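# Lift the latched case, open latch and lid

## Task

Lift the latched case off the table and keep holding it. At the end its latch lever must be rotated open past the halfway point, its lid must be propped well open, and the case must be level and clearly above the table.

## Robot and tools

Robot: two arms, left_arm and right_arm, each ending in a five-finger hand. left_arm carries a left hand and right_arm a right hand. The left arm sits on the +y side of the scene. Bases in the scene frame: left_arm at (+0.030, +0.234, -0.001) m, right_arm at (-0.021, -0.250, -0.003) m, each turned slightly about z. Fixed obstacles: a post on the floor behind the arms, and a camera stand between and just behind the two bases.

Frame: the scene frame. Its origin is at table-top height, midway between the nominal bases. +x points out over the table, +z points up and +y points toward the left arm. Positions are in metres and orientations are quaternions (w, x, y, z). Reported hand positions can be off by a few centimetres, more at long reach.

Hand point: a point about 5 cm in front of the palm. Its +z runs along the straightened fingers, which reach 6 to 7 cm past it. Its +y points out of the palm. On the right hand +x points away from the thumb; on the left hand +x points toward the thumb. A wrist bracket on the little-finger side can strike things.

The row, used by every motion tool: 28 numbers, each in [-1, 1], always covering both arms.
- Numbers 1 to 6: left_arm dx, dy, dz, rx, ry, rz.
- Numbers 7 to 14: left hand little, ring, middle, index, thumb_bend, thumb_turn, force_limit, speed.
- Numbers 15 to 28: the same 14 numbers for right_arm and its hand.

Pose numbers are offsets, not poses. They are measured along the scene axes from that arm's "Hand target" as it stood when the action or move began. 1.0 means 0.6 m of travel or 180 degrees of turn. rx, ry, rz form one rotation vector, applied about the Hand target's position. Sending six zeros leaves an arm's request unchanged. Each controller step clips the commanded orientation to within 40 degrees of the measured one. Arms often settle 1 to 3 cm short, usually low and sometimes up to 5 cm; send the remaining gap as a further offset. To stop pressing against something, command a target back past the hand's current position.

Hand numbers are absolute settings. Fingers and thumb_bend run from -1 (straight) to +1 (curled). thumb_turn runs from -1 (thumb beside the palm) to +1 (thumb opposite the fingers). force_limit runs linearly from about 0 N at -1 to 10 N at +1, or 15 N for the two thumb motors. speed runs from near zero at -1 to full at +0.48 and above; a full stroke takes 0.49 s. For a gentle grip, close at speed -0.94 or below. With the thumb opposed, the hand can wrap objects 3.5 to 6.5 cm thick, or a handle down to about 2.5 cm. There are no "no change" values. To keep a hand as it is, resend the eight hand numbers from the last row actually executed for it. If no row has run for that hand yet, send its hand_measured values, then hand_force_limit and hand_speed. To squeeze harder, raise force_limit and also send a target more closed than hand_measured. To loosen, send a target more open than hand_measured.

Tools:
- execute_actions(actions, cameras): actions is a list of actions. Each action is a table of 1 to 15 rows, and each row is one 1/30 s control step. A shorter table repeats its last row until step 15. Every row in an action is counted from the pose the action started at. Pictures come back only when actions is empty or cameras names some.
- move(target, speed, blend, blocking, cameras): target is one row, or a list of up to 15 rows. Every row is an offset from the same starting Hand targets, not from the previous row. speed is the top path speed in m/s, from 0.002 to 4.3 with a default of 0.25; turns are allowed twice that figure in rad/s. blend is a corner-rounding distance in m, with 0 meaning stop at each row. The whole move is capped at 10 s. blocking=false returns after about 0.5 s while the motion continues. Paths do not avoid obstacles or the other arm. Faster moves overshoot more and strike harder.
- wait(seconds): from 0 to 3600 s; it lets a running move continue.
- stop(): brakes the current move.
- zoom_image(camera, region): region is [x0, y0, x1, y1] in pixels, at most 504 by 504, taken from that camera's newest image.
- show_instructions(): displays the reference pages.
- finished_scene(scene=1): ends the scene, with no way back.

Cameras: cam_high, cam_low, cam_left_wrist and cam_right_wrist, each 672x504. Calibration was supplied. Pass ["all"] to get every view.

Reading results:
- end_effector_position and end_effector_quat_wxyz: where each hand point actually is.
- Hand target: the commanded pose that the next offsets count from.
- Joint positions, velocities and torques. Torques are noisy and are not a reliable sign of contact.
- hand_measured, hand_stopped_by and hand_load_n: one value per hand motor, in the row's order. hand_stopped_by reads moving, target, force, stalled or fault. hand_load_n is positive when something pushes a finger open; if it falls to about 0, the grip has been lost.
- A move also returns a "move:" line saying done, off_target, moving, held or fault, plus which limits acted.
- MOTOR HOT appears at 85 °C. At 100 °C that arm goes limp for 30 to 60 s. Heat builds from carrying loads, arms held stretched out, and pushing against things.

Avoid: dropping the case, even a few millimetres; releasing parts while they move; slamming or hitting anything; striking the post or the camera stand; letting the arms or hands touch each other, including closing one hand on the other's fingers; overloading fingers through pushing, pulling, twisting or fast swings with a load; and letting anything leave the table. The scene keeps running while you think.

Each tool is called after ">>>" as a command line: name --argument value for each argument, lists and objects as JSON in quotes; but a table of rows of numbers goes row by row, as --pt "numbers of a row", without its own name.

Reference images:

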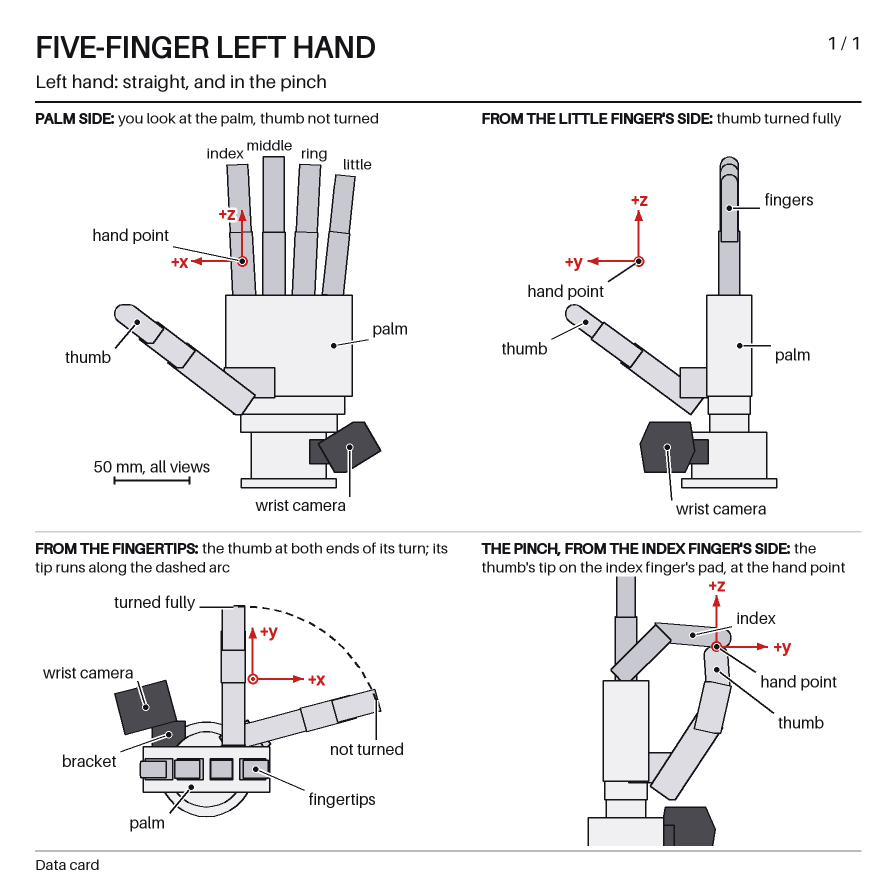

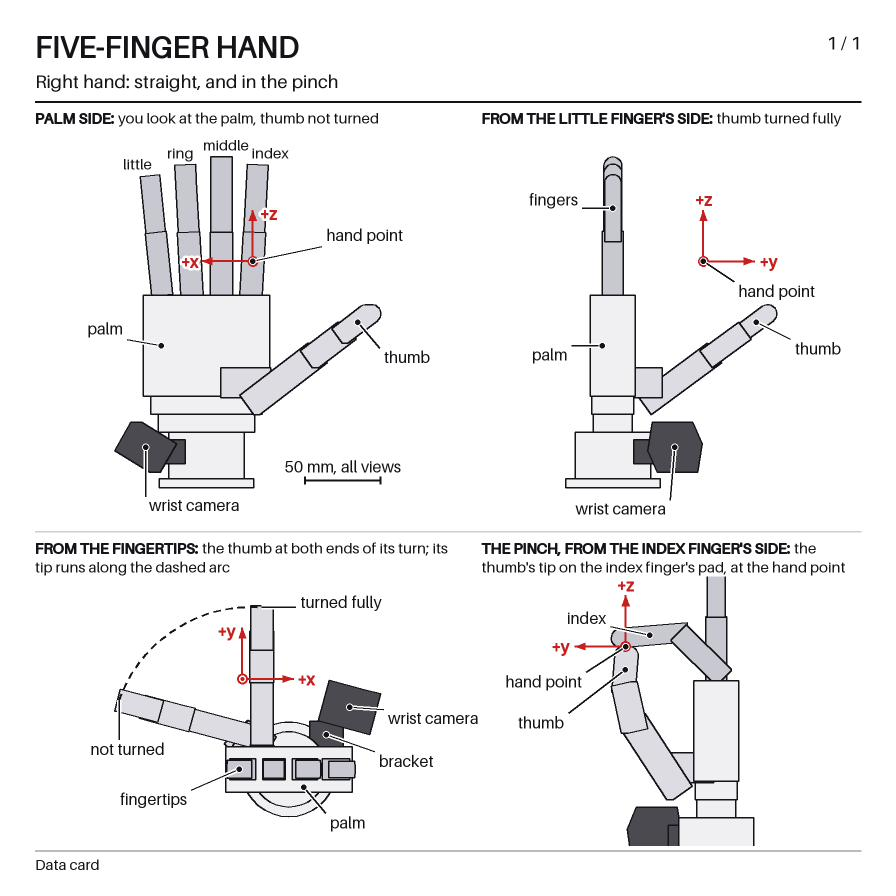

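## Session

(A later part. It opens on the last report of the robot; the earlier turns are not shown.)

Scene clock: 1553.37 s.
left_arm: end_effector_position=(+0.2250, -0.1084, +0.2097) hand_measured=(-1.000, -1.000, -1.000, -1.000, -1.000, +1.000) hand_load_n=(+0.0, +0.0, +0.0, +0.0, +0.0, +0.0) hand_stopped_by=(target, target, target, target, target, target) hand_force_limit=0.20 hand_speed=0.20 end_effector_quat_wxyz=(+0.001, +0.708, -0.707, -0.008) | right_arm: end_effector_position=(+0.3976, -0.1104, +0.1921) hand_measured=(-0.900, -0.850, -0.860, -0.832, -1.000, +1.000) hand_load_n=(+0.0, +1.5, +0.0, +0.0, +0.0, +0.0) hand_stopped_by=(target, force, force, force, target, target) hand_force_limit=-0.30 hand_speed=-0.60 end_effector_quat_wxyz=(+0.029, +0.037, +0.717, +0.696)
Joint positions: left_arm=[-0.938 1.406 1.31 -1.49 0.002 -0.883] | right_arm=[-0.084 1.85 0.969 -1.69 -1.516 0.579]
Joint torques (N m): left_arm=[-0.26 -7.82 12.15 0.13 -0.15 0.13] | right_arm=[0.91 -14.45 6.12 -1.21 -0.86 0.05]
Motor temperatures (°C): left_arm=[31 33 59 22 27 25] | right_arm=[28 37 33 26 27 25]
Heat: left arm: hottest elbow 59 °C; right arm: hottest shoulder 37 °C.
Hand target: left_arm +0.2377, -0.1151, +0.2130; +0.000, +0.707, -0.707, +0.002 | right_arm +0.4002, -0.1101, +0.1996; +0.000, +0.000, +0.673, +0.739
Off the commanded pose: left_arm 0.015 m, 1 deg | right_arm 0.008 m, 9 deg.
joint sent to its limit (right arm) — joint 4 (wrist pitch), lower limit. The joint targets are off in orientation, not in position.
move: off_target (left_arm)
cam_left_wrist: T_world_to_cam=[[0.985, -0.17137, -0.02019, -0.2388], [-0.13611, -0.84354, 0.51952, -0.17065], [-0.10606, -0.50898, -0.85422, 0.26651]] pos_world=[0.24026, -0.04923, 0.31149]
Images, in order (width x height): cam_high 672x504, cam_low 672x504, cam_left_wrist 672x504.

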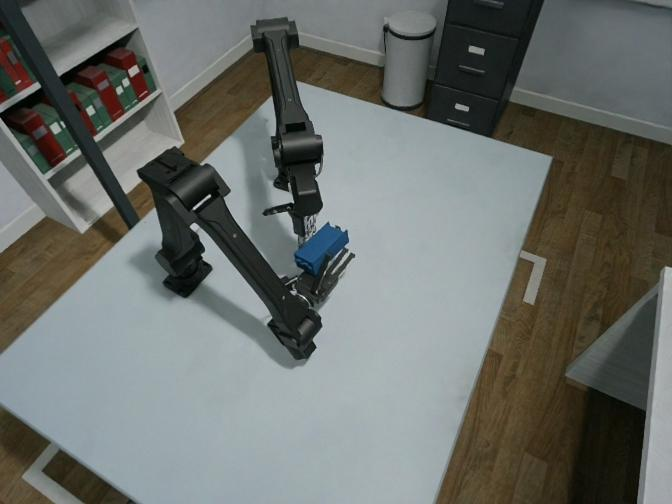

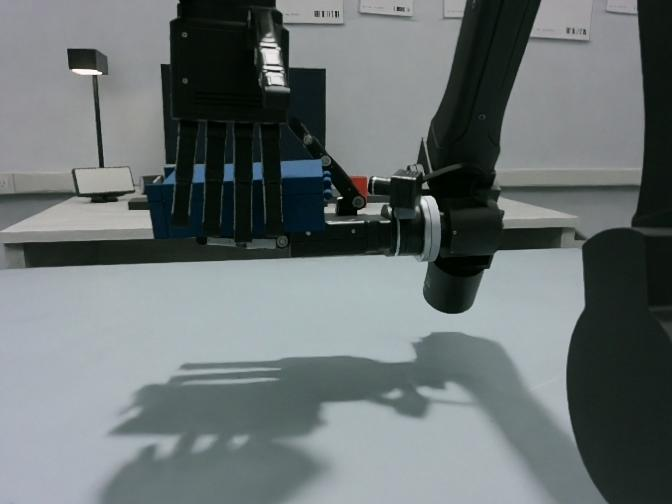

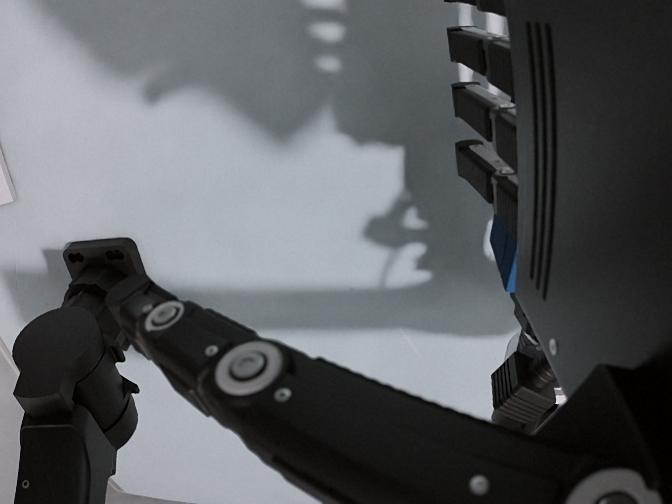

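>>> move --pt "0 0 0 0 0 0 -1 -1 -1 -1 -1 1 0.2 0.2 0 0 0 0 0 0 -0.9 -0.6 -0.6 -0.6 -1 -1 -0.3 -0.5"

>>> move --pt "0.05 0 0.008 0 0 0 -1 -1 -1 -1 -1 1 0.2 0.2 0 0 0 0 0 0 -0.9 -0.6 -0.6 -0.6 -1 -1 -0.3 -0.6" --speed 0.05 --cameras '["cam_low","cam_high","cam_right_wrist"]'

>>> zoom_image --camera "cam_high" --region '[280, 200, 400, 320]'

Scene clock: 1559.93 s.
left_arm: end_effector_position=(+0.2250, -0.1084, +0.2097) hand_measured=(-1.000, -1.000, -1.000, -1.000, -1.000, +1.000) hand_load_n=(+0.0, +0.0, +0.0, +0.0, +0.0, +0.0) hand_stopped_by=(target, target, target, target, target, target) hand_force_limit=0.20 hand_speed=0.20 end_effector_quat_wxyz=(+0.001, +0.707, -0.707, -0.008) | right_arm: end_effector_position=(+0.3976, -0.1104, +0.1921) hand_measured=(-0.900, -0.850, -0.860, -0.832, -1.000, -1.000) hand_load_n=(+0.0, +1.5, +0.0, +0.0, +0.0, +0.0) hand_stopped_by=(target, force, force, force, target, target) hand_force_limit=-0.30 hand_speed=-0.50 end_effector_quat_wxyz=(+0.029, +0.037, +0.717, +0.696)
Joint positions: left_arm=[-0.938 1.406 1.31 -1.49 0.002 -0.882] | right_arm=[-0.084 1.85 0.969 -1.69 -1.516 0.579]
Joint torques (N m): left_arm=[-0.26 -7.82 12.27 0.18 -0.16 0.15] | right_arm=[1.08 -14.27 6.09 -1.24 -0.85 0.03]
Motor temperatures (°C): left_arm=[31 33 59 22 27 25] | right_arm=[28 37 33 26 27 25]
Heat: left arm: hottest elbow 59 °C; right arm: hottest shoulder 37 °C.
Hand target: left_arm +0.2376, -0.1151, +0.2130; +0.000, +0.707, -0.707, +0.002 | right_arm +0.4002, -0.1101, +0.1996; +0.000, +0.000, +0.673, +0.739
Off the commanded pose: left_arm 0.015 m, 1 deg | right_arm 0.008 m, 9 deg.
joint sent to its limit (right arm) — joint 4 (wrist pitch), lower limit. The joint targets are off in orientation, not in position.
move: done

Scene clock: 1561.10 s.
left_arm: end_effector_position=(+0.2525, -0.1106, +0.2144) hand_measured=(-1.000, -1.000, -1.000, -1.000, -1.000, +1.000) hand_load_n=(+0.0, +0.0, +0.0, -0.5, +0.0, +0.0) hand_stopped_by=(target, target, target, target, target, target) hand_force_limit=0.20 hand_speed=0.20 end_effector_quat_wxyz=(+0.001, +0.705, -0.709, +0.000) | right_arm: end_effector_position=(+0.3979, -0.1105, +0.1923) hand_measured=(-0.900, -0.850, -0.860, -0.832, -1.000, -1.000) hand_load_n=(+0.0, +1.0, +1.0, +0.0, +0.0, +0.0) hand_stopped_by=(target, force, force, force, target, target) hand_force_limit=-0.30 hand_speed=-0.60 end_effector_quat_wxyz=(+0.030, +0.037, +0.716, +0.696)
Joint positions: left_arm=[-0.891 1.447 1.366 -1.49 0.003 -0.829] | right_arm=[-0.084 1.85 0.969 -1.69 -1.517 0.579]
Joint torques (N m): left_arm=[0.15 -7.82 13.09 -0.32 -0.16 0.14] | right_arm=[1.2 -14.15 6.09 -1.33 -0.78 0.02]
Motor temperatures (°C): left_arm=[31 33 59 22 27 25] | right_arm=[28 37 33 26 27 25]
Heat: left arm: hottest elbow 59 °C; right arm: hottest shoulder 37 °C.
Hand target: left_arm +0.2676, -0.1150, +0.2177; +0.000, +0.707, -0.707, +0.002 | right_arm +0.4002, -0.1101, +0.1996; +0.000, +0.000, +0.673, +0.739
Off the commanded pose: left_arm 0.016 m, 0 deg | right_arm 0.008 m, 9 deg.
joint sent to its limit (right arm) — joint 4 (wrist pitch), lower limit. The joint targets are off in orientation, not in position.
move: off_target (left_arm)
cam_right_wrist: T_world_to_cam=[[-0.21199, 0.04461, 0.97625, -0.09824], [0.83118, -0.51718, 0.20412, -0.41604], [0.514, 0.85472, 0.07256, -0.00332]] pos_world=[0.32668, -0.20795, 0.18107]
Images, in order (width x height): cam_high 672x504, cam_low 672x504, cam_right_wrist 672x504.

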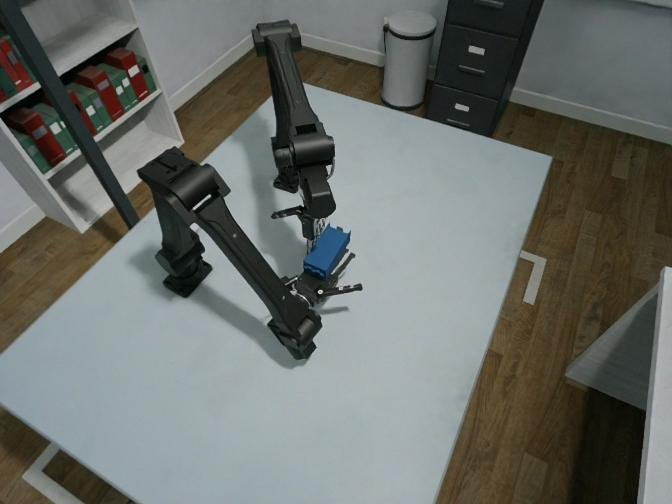

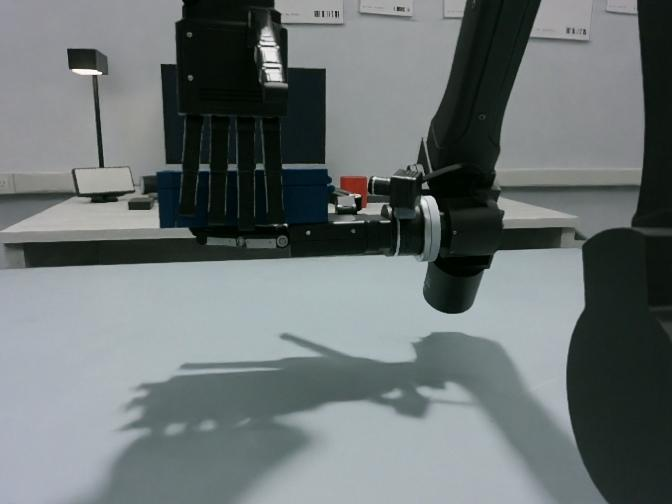

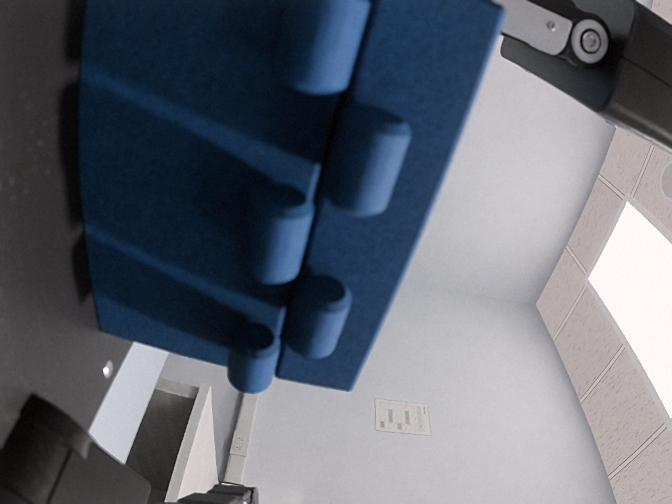

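Scaled by 4.200 from the camera's image (finer frame: 960x720).

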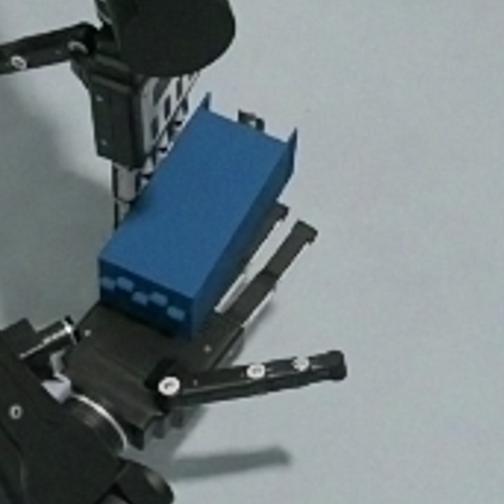

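>>> move --pt "0.032 0 0.0 0 0 0 -1 -1 -1 -1 -1 1 0.2 0.2 0 0 0 0 0 0 -0.9 -0.6 -0.6 -0.6 -1 -1 -0.3 -0.6" --speed 0.05 --cameras '["cam_low","cam_high","cam_right_wrist"]'

>>> zoom_image --camera "cam_high" --region '[280, 200, 400, 320]'

Scene clock: 1565.23 s.
left_arm: end_effector_position=(+0.2710, -0.1099, +0.2143) hand_measured=(-1.000, -1.000, -1.000, -1.000, -1.000, +1.000) hand_load_n=(+0.0, -0.5, -0.5, +0.0, +0.0, +0.0) hand_stopped_by=(target, target, target, target, target, target) hand_force_limit=0.20 hand_speed=0.20 end_effector_quat_wxyz=(+0.001, +0.707, -0.707, -0.003) | right_arm: end_effector_position=(+0.3982, -0.1106, +0.1925) hand_measured=(-0.900, -0.850, -0.860, -0.832, -1.000, -1.000) hand_load_n=(+0.0, +1.0, +1.0, +0.0, +0.0, +0.0) hand_stopped_by=(target, force, force, force, target, target) hand_force_limit=-0.30 hand_speed=-0.60 end_effector_quat_wxyz=(+0.030, +0.038, +0.716, +0.696)
Joint positions: left_arm=[-0.859 1.48 1.401 -1.497 0.003 -0.801] | right_arm=[-0.084 1.85 0.969 -1.69 -1.519 0.579]
Joint torques (N m): left_arm=[0.09 -8.47 13.35 -0.31 -0.16 0.15] | right_arm=[1.03 -14.21 6.06 -1.21 -0.72 0.03]
Motor temperatures (°C): left_arm=[31 33 60 22 27 25] | right_arm=[28 37 33 26 27 25]
Heat: left arm: hottest elbow 60 °C; right arm: hottest shoulder 37 °C.
Hand target: left_arm +0.2868, -0.1150, +0.2177; +0.000, +0.707, -0.707, +0.002 | right_arm +0.4002, -0.1101, +0.1996; +0.000, +0.000, +0.673, +0.739
Off the commanded pose: left_arm 0.017 m, 1 deg | right_arm 0.007 m, 9 deg.
joint sent to its limit (right arm) — joint 4 (wrist pitch), lower limit. The joint targets are off in orientation, not in position.
move: off_target (left_arm)
cam_right_wrist: T_world_to_cam=[[-0.21206, 0.04401, 0.97627, -0.09842], [0.83031, -0.51873, 0.20374, -0.41611], [0.51539, 0.8538, 0.07346, -0.00418]] pos_world=[0.32678, -0.20795, 0.18117]
Images, in order (width x height): cam_high 672x504, cam_low 672x504, cam_right_wrist 672x504.

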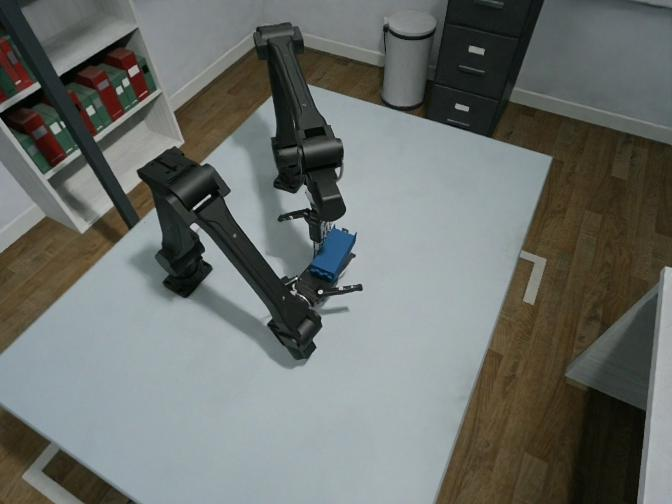

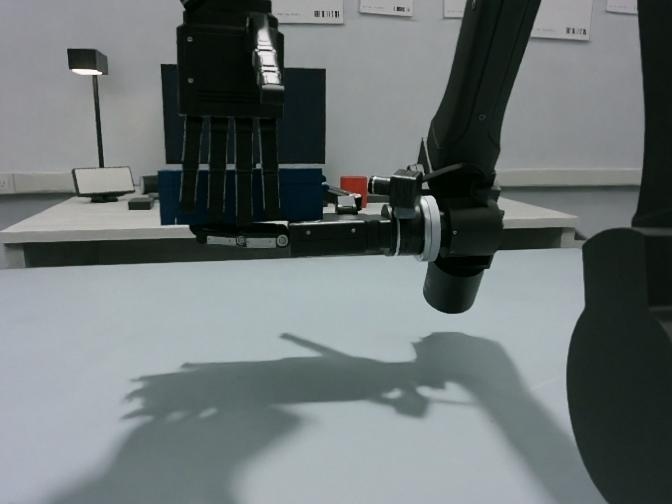

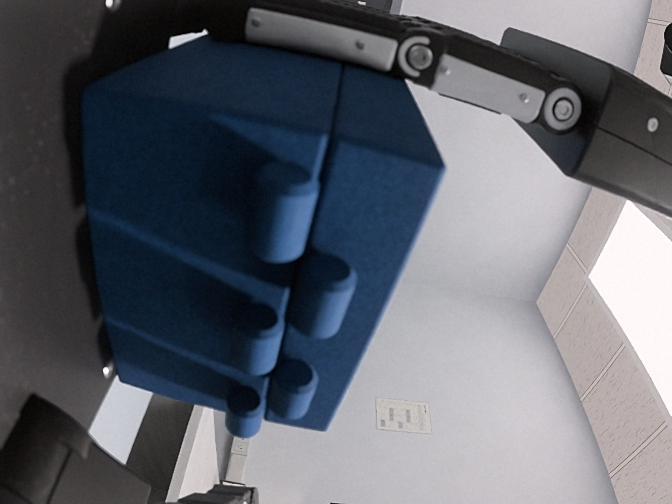

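Scaled by 4.200 from the camera's image (finer frame: 960x720).

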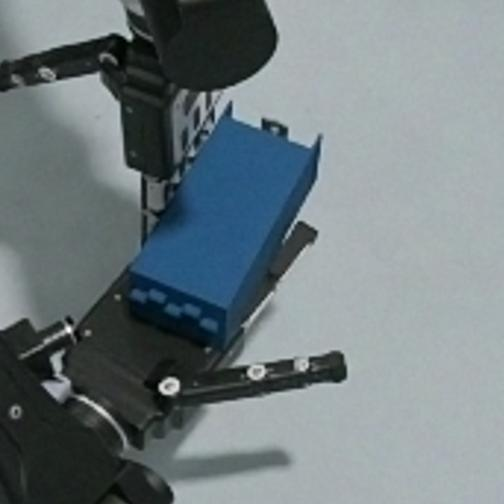

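>>> move --pt "0.012 0 0.0 0 0 0 -1 -1 -1 -1 -1 1 0.2 0.2 0 0 0 0 0 0 -0.9 -0.6 -0.6 -0.6 -1 -1 -0.3 -0.6" --speed 0.05 --cameras '["cam_low","cam_high","cam_right_wrist"]'

>>> zoom_image --camera "cam_high" --region '[280, 200, 400, 320]'

Scene clock: 1571.67 s.
left_arm: end_effector_position=(+0.2742, -0.1109, +0.2154) hand_measured=(-1.000, -1.000, -1.000, -1.000, -1.000, +1.000) hand_load_n=(+0.0, -1.0, +0.0, +0.0, -0.5, +0.0) hand_stopped_by=(target, target, target, target, target, target) hand_force_limit=0.20 hand_speed=0.20 end_effector_quat_wxyz=(+0.003, +0.705, -0.709, -0.004) | right_arm: end_effector_position=(+0.3988, -0.1109, +0.1929) hand_measured=(-0.900, -0.848, -0.860, -0.832, -1.000, -1.000) hand_load_n=(+0.0, +0.5, +1.0, +1.0, +0.0, +0.0) hand_stopped_by=(target, force, force, force, target, target) hand_force_limit=-0.30 hand_speed=-0.60 end_effector_quat_wxyz=(+0.032, +0.039, +0.715, +0.697)
Joint positions: left_arm=[-0.854 1.49 1.414 -1.502 0.006 -0.792] | right_arm=[-0.084 1.85 0.969 -1.69 -1.523 0.579]
Joint torques (N m): left_arm=[0.67 -8 13.31 -0.27 -0.28 0.21] | right_arm=[0.97 -14.33 6.15 -1.31 -0.55 0.05]
Motor temperatures (°C): left_arm=[31 33 61 22 27 25] | right_arm=[28 37 33 26 27 25]
Heat: left arm: hottest elbow 61 °C; right arm: hottest shoulder 37 °C.
Hand target: left_arm +0.2941, -0.1150, +0.2178; +0.000, +0.707, -0.707, +0.002 | right_arm +0.4002, -0.1101, +0.1996; +0.000, +0.000, +0.673, +0.739
Off the commanded pose: left_arm 0.020 m, 1 deg | right_arm 0.007 m, 9 deg.
joint sent to its limit (right arm) — joint 4 (wrist pitch), lower limit. The joint targets are off in orientation, not in position.
move: off_target (left_arm)
cam_right_wrist: T_world_to_cam=[[-0.21221, 0.04264, 0.97629, -0.09878], [0.82861, -0.52176, 0.2029, -0.4163], [0.51804, 0.85202, 0.07539, -0.00593]] pos_world=[0.32706, -0.20794, 0.18136]
Images, in order (width x height): cam_high 672x504, cam_low 672x504, cam_right_wrist 672x504.

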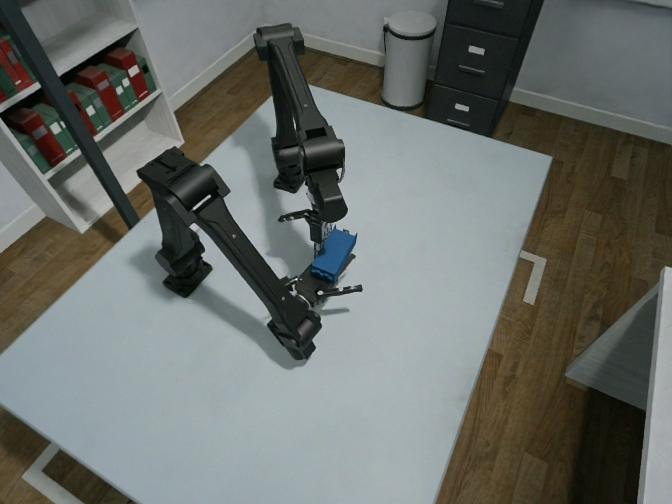

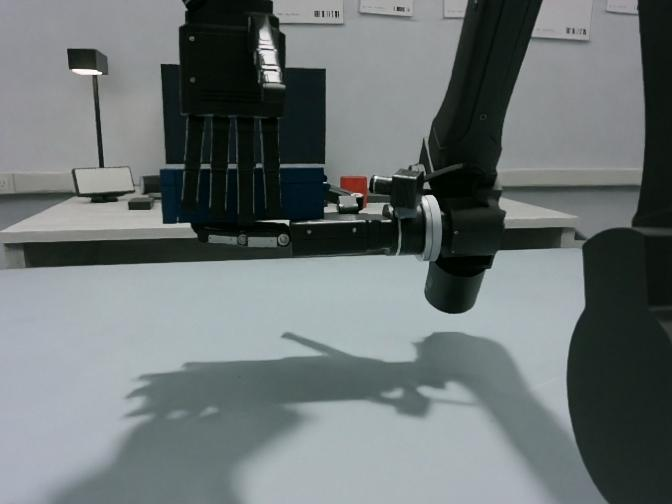

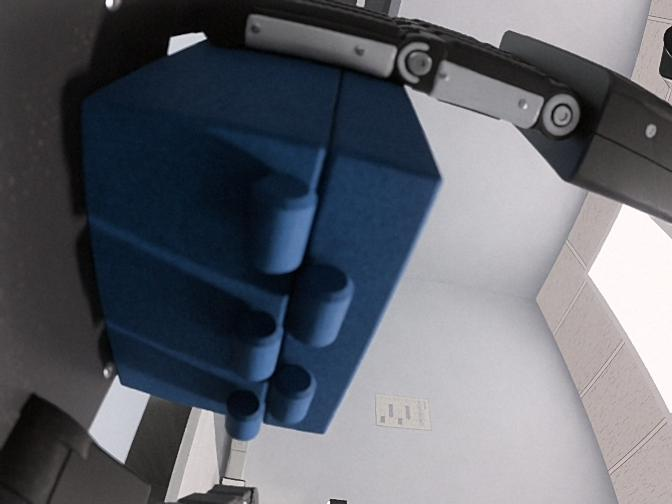

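Scaled by 4.200 from the camera's image (finer frame: 960x720).

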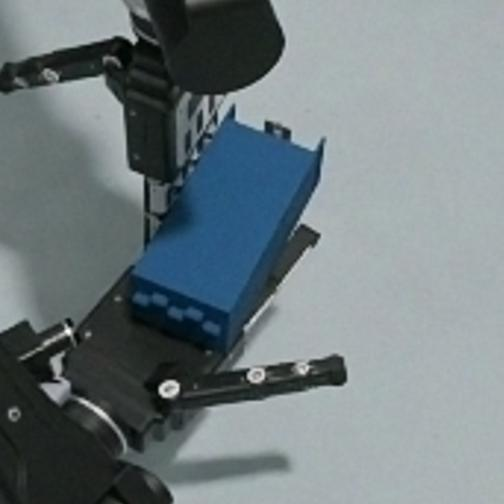

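>>> move --pt "0.018 0 0.0 0 0 0 -1 -1 -1 -1 -1 1 0.2 0.2 0 0 0 0 0 0 -0.9 -0.6 -0.6 -0.6 -1 -1 -0.3 -0.6" --speed 0.05 --cameras '["cam_low","cam_high"]'

>>> zoom_image --camera "cam_high" --region '[280, 200, 400, 320]'

Scene clock: 1574.83 s.
left_arm: end_effector_position=(+0.2876, -0.1097, +0.2154) hand_measured=(-1.000, -1.000, -1.000, -1.000, -1.000, +1.000) hand_load_n=(+0.0, -0.5, +0.0, +0.0, -0.5, +0.0) hand_stopped_by=(target, target, target, target, target, target) hand_force_limit=0.20 hand_speed=0.20 end_effector_quat_wxyz=(+0.003, +0.707, -0.707, -0.005) | right_arm: end_effector_position=(+0.3992, -0.1110, +0.1931) hand_measured=(-0.900, -0.848, -0.860, -0.832, -1.000, -1.000) hand_load_n=(+0.0, +0.0, +0.0, +2.0, +0.0, +0.0) hand_stopped_by=(target, force, force, force, target, target) hand_force_limit=-0.30 hand_speed=-0.60 end_effector_quat_wxyz=(+0.032, +0.040, +0.715, +0.698)
Joint positions: left_arm=[-0.83 1.513 1.44 -1.507 0.006 -0.772] | right_arm=[-0.084 1.85 0.969 -1.69 -1.525 0.581]
Joint torques (N m): left_arm=[0.03 -8.7 13.27 -0.03 -0.3 0.15] | right_arm=[0.91 -14.39 6.06 -1.25 -0.47 0.03]
Motor temperatures (°C): left_arm=[31 33 63 22 27 25] | right_arm=[28 37 33 26 27 25]
Heat: left arm: hottest elbow 63 °C; right arm: hottest shoulder 37 °C.
Hand target: left_arm +0.3048, -0.1151, +0.2178; +0.000, +0.707, -0.707, +0.002 | right_arm +0.4002, -0.1101, +0.1996; +0.000, +0.000, +0.673, +0.739
Off the commanded pose: left_arm 0.018 m, 1 deg | right_arm 0.007 m, 9 deg.
joint sent to its limit (right arm) — joint 4 (wrist pitch), lower limit. The joint targets are off in orientation, not in position.
move: off_target (left_arm)
Images, in order (width x height): cam_high 672x504, cam_low 672x504.

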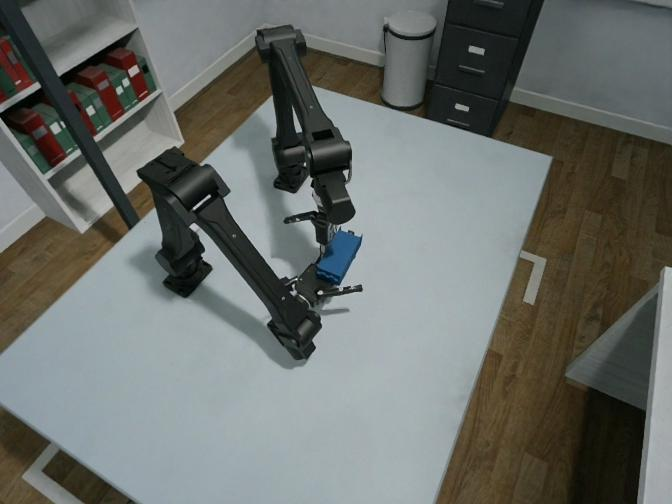

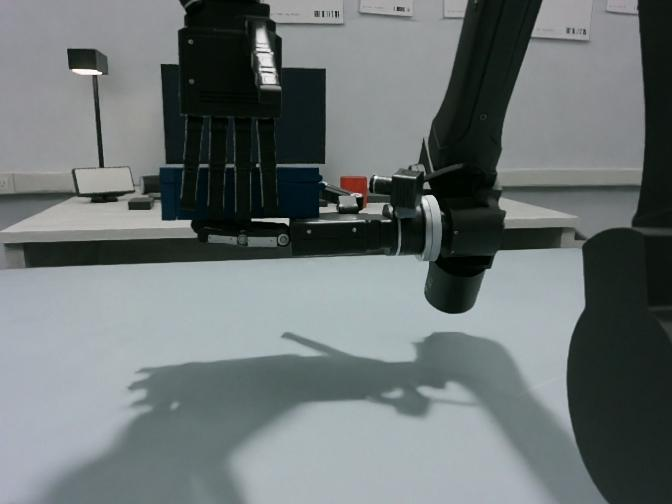

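Scaled by 4.200 from the camera's image (finer frame: 960x720).

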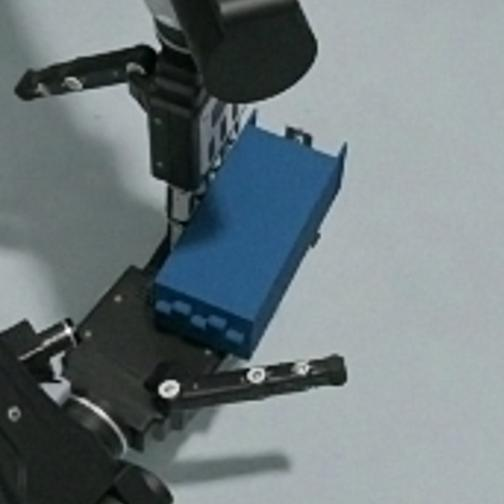

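>>> move --pt "0 0 0 0 0 0 -1 -1 -1 -1 -1 1 0.2 0.2 0 0 0 0 0 0 -0.9 -0.6 -0.6 -0.6 -1 0.3 -0.9 -0.7" --cameras '["cam_low","cam_high","cam_right_wrist"]'

>>> zoom_image --camera "cam_high" --region '[280, 200, 400, 320]'

Scene clock: 1586.40 s.
left_arm: end_effector_position=(+0.2876, -0.1097, +0.2154) hand_measured=(-1.000, -1.000, -1.000, -1.000, -1.000, +1.000) hand_load_n=(+0.0, -0.5, +0.0, +0.0, -0.5, +0.0) hand_stopped_by=(target, target, target, target, target, target) hand_force_limit=0.20 hand_speed=0.20 end_effector_quat_wxyz=(+0.003, +0.707, -0.707, -0.005) | right_arm: end_effector_position=(+0.3992, -0.1110, +0.1931) hand_measured=(-0.900, -0.848, -0.860, -0.832, -1.000, +0.300) hand_load_n=(+0.0, +0.0, +0.0, +2.0, +0.0, +0.0) hand_stopped_by=(target, force, force, force, target, target) hand_force_limit=-0.90 hand_speed=-0.70 end_effector_quat_wxyz=(+0.032, +0.040, +0.715, +0.698)
Joint positions: left_arm=[-0.83 1.513 1.44 -1.507 0.006 -0.772] | right_arm=[-0.084 1.85 0.969 -1.69 -1.525 0.581]
Joint torques (N m): left_arm=[-0.03 -8.7 13.24 -0.08 -0.31 0.16] | right_arm=[0.67 -14.21 6.05 -1.25 -0.46 0.03]
Motor temperatures (°C): left_arm=[31 32 63 22 27 25] | right_arm=[28 37 33 26 26 25]
Heat: left arm: hottest elbow 63 °C; right arm: hottest shoulder 37 °C.
Hand target: left_arm +0.3048, -0.1151, +0.2178; +0.000, +0.707, -0.707, +0.002 | right_arm +0.4002, -0.1101, +0.1996; +0.000, +0.000, +0.673, +0.739
Off the commanded pose: left_arm 0.018 m, 1 deg | right_arm 0.007 m, 9 deg.
joint sent to its limit (right arm) — joint 4 (wrist pitch), lower limit. The joint targets are off in orientation, not in position.
move: done
cam_right_wrist: T_world_to_cam=[[-0.21075, 0.04171, 0.97665, -0.09965], [0.82786, -0.52368, 0.20101, -0.4164], [0.51984, 0.85089, 0.07584, -0.007]] pos_world=[0.32736, -0.20794, 0.18155]
Images, in order (width x height): cam_high 672x504, cam_low 672x504, cam_right_wrist 672x504.

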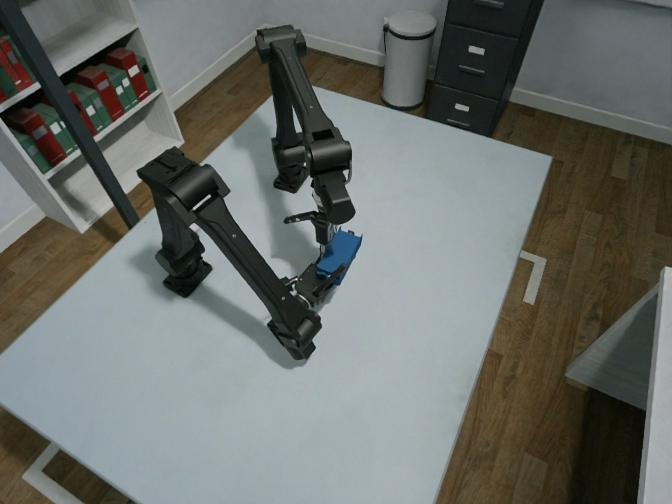

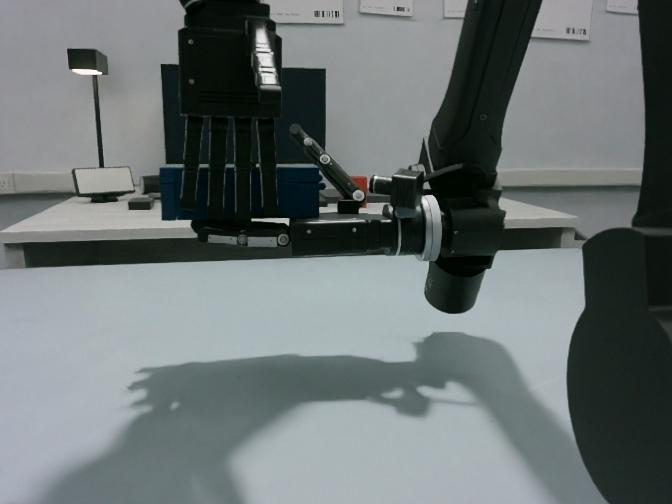

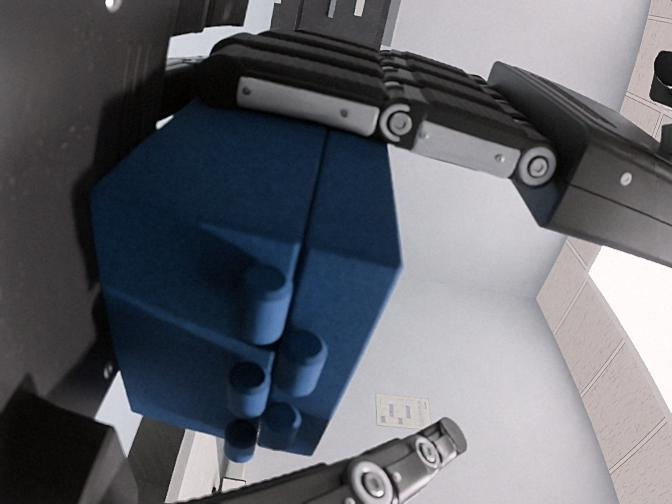

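Scaled by 4.200 from the camera's image (finer frame: 960x720).

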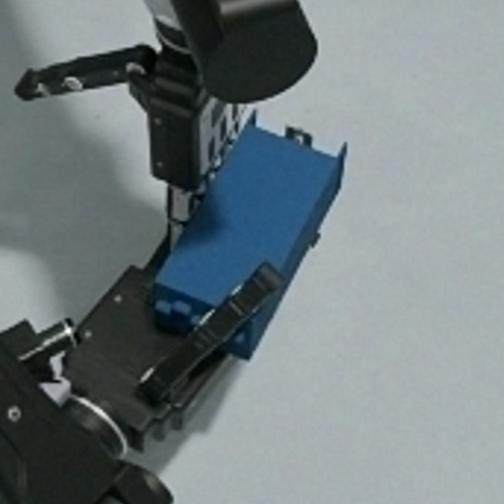

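Clear. Turn to full, then bend down.

>>> move --pt "0 0 0 0 0 0 -1 -1 -1 -1 -1 1 0.2 0.2 0 0 0 0 0 0 -0.9 -0.6 -0.6 -0.6 -1 1 -0.9 -0.7"

>>> move --pt "0 0 0 0 0 0 -1 -1 -1 -1 -1 1 0.2 0.2 0 0 0 0 0 0 -0.9 -0.6 -0.6 -0.6 0.15 1 -0.3 -0.85" --cameras '["cam_low","cam_high","cam_right_wrist"]'

>>> zoom_image --camera "cam_high" --region '[280, 200, 400, 320]'

Scene clock: 1591.57 s.
left_arm: end_effector_position=(+0.2876, -0.1097, +0.2154) hand_measured=(-1.000, -1.000, -1.000, -1.000, -1.000, +1.000) hand_load_n=(+0.0, -0.5, +0.0, +0.0, +0.0, +0.0) hand_stopped_by=(target, target, target, target, target, target) hand_force_limit=0.20 hand_speed=0.20 end_effector_quat_wxyz=(+0.003, +0.707, -0.707, -0.005) | right_arm: end_effector_position=(+0.3992, -0.1110, +0.1931) hand_measured=(-0.900, -0.848, -0.860, -0.832, -1.000, +1.000) hand_load_n=(+0.0, +0.0, +0.0, +2.0, +0.0, +0.0) hand_stopped_by=(target, force, force, force, target, target) hand_force_limit=-0.90 hand_speed=-0.70 end_effector_quat_wxyz=(+0.032, +0.040, +0.715, +0.698)
Joint positions: left_arm=[-0.83 1.513 1.44 -1.507 0.006 -0.772] | right_arm=[-0.084 1.85 0.969 -1.69 -1.525 0.581]
Joint torques (N m): left_arm=[-0.03 -8.76 13.26 -0.06 -0.3 0.15] | right_arm=[0.62 -14.39 6.05 -1.29 -0.48 0.05]
Motor temperatures (°C): left_arm=[31 32 63 22 27 25] | right_arm=[28 37 33 26 26 25]
Heat: left arm: hottest elbow 63 °C; right arm: hottest shoulder 37 °C.
Hand target: left_arm +0.3048, -0.1151, +0.2178; +0.000, +0.707, -0.707, +0.002 | right_arm +0.4002, -0.1101, +0.1996; +0.000, +0.000, +0.673, +0.739
Off the commanded pose: left_arm 0.018 m, 1 deg | right_arm 0.007 m, 9 deg.
joint sent to its limit (right arm) — joint 4 (wrist pitch), lower limit. The joint targets are off in orientation, not in position.
move: done

Scene clock: 1593.83 s.
left_arm: end_effector_position=(+0.2880, -0.1095, +0.2149) hand_measured=(-1.000, -1.000, -1.000, -1.000, -1.000, +1.000) hand_load_n=(+0.0, -1.0, -0.5, +0.0, +0.0, +0.0) hand_stopped_by=(target, target, target, target, target, target) hand_force_limit=0.20 hand_speed=0.20 end_effector_quat_wxyz=(+0.003, +0.707, -0.707, -0.005) | right_arm: end_effector_position=(+0.3992, -0.1110, +0.1931) hand_measured=(-0.900, -0.848, -0.860, -0.832, -0.574, +1.000) hand_load_n=(+0.0, +0.0, +0.0, +3.5, +5.0, +1.0) hand_stopped_by=(target, force, force, force, force, target) hand_force_limit=-0.30 hand_speed=-0.85 end_effector_quat_wxyz=(+0.032, +0.040, +0.715, +0.698)
Joint positions: left_arm=[-0.83 1.515 1.44 -1.507 0.005 -0.772] | right_arm=[-0.084 1.85 0.969 -1.69 -1.525 0.581]
Joint torques (N m): left_arm=[-0.09 -8.82 13.24 -0.06 -0.26 0.15] | right_arm=[0.85 -14.39 6.09 -1.22 -0.49 0.04]
Motor temperatures (°C): left_arm=[31 32 63 22 27 25] | right_arm=[28 37 33 26 26 25]
Heat: left arm: hottest elbow 63 °C; right arm: hottest shoulder 37 °C.
Hand target: left_arm +0.3050, -0.1150, +0.2177; +0.000, +0.707, -0.707, +0.002 | right_arm +0.4002, -0.1101, +0.1996; +0.000, +0.000, +0.673, +0.739
Off the commanded pose: left_arm 0.018 m, 1 deg | right_arm 0.007 m, 9 deg.
joint sent to its limit (right arm) — joint 4 (wrist pitch), lower limit. The joint targets are off in orientation, not in position.
move: done
cam_right_wrist: T_world_to_cam=[[-0.21075, 0.04171, 0.97665, -0.09965], [0.82786, -0.52368, 0.20101, -0.4164], [0.51984, 0.85089, 0.07584, -0.007]] pos_world=[0.32736, -0.20794, 0.18155]
Images, in order (width x height): cam_high 672x504, cam_low 672x504, cam_right_wrist 672x504.

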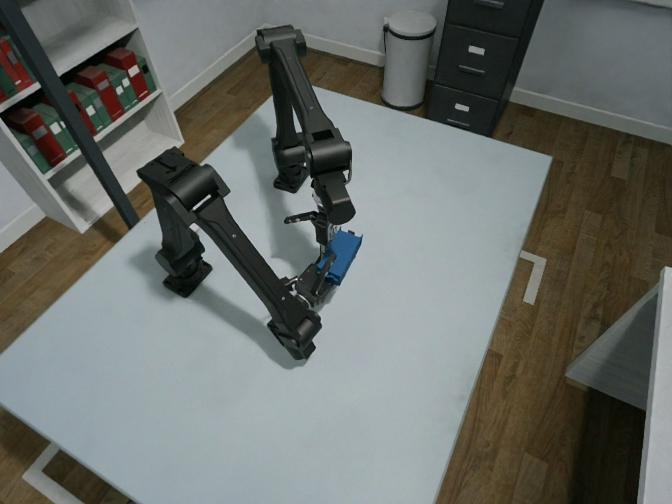

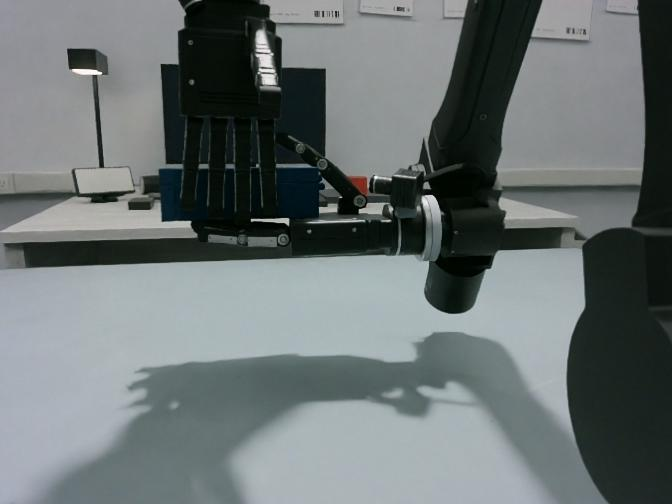

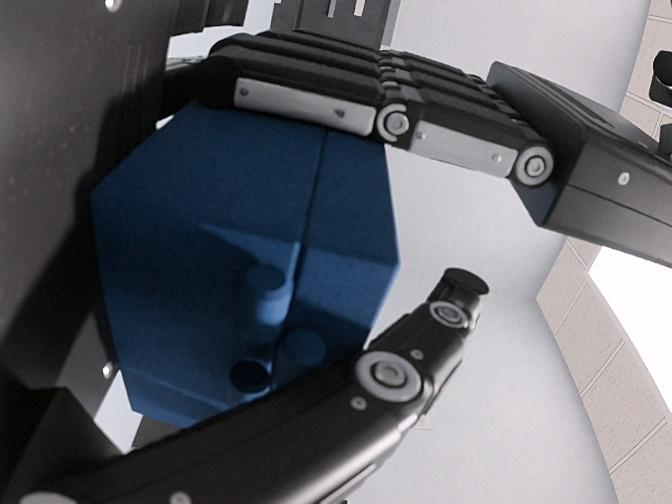

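Scaled by 4.200 from the camera's image (finer frame: 960x720).

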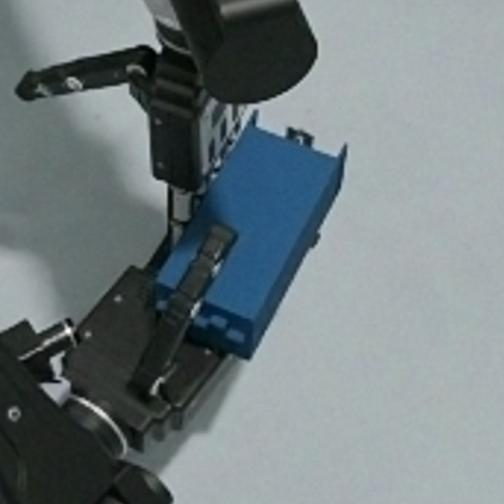

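>>> move --pt "0 0 0 0 0 0 -1 -1 -1 -1 -1 1 0.2 0.2 0 0 0 0 0 0 -0.9 -0.6 -0.6 -0.6 -0.4 1 0.2 -0.9" --cameras '["cam_low","cam_high","cam_right_wrist"]'

>>> zoom_image --camera "cam_high" --region '[280, 200, 400, 320]'

Scene clock: 1611.47 s.
left_arm: end_effector_position=(+0.2880, -0.1095, +0.2147) hand_measured=(-1.000, -1.000, -1.000, -1.000, -1.000, +1.000) hand_load_n=(+0.0, +0.0, -0.5, +0.0, +0.0, +0.0) hand_stopped_by=(target, target, target, target, target, target) hand_force_limit=0.20 hand_speed=0.20 end_effector_quat_wxyz=(+0.003, +0.707, -0.707, -0.006) | right_arm: end_effector_position=(+0.3992, -0.1110, +0.1931) hand_measured=(-0.900, -0.848, -0.860, -0.832, -0.526, +1.000) hand_load_n=(+0.0, +0.5, +0.5, +4.5, +9.0, +2.0) hand_stopped_by=(target, force, force, force, force, target) hand_force_limit=0.20 hand_speed=-0.90 end_effector_quat_wxyz=(+0.032, +0.040, +0.715, +0.698)
Joint positions: left_arm=[-0.83 1.515 1.44 -1.507 0.005 -0.772] | right_arm=[-0.084 1.85 0.969 -1.69 -1.525 0.581]
Joint torques (N m): left_arm=[-0.09 -8.94 13.23 -0.06 -0.26 0.15] | right_arm=[0.79 -14.51 6.12 -1.29 -0.46 0.04]
Motor temperatures (°C): left_arm=[31 32 64 22 27 25] | right_arm=[28 37 33 26 25 25]
Heat: left arm: hottest elbow 64 °C; right arm: hottest shoulder 37 °C.
Hand target: left_arm +0.3049, -0.1150, +0.2177; +0.000, +0.707, -0.707, +0.002 | right_arm +0.4002, -0.1101, +0.1996; +0.000, +0.000, +0.673, +0.739
Off the commanded pose: left_arm 0.018 m, 1 deg | right_arm 0.007 m, 9 deg.
joint sent to its limit (right arm) — joint 4 (wrist pitch), lower limit. The joint targets are off in orientation, not in position.
move: done
cam_right_wrist: T_world_to_cam=[[-0.21075, 0.04171, 0.97665, -0.09965], [0.82786, -0.52368, 0.20101, -0.4164], [0.51984, 0.85089, 0.07584, -0.007]] pos_world=[0.32736, -0.20794, 0.18155]
Images, in order (width x height): cam_high 672x504, cam_low 672x504, cam_right_wrist 672x504.

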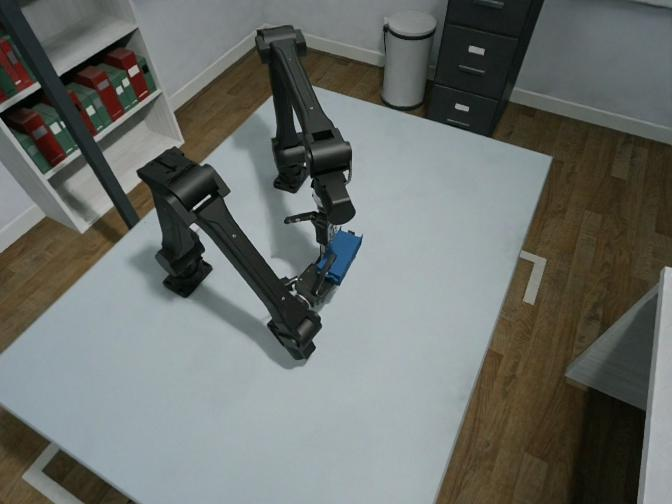

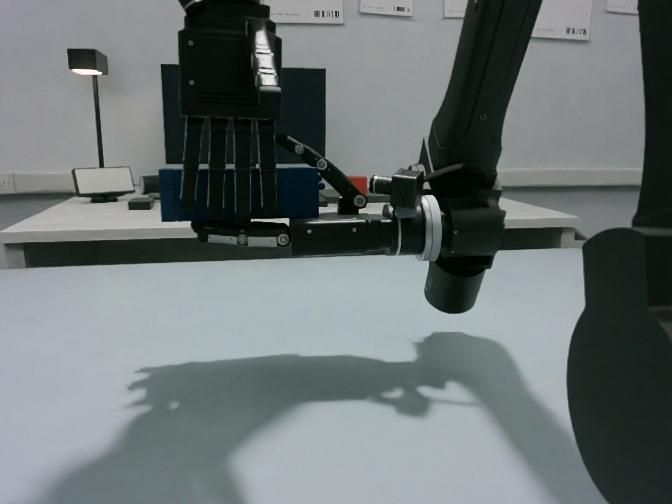

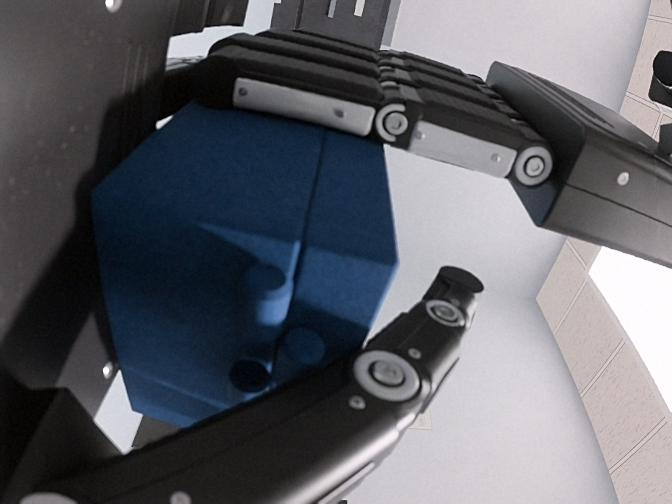

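Scaled by 4.200 from the camera's image (finer frame: 960x720).

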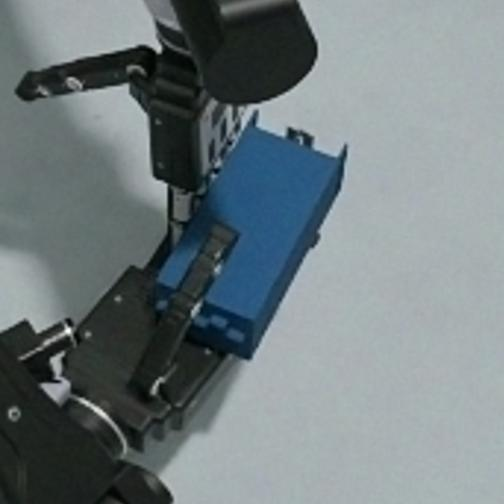

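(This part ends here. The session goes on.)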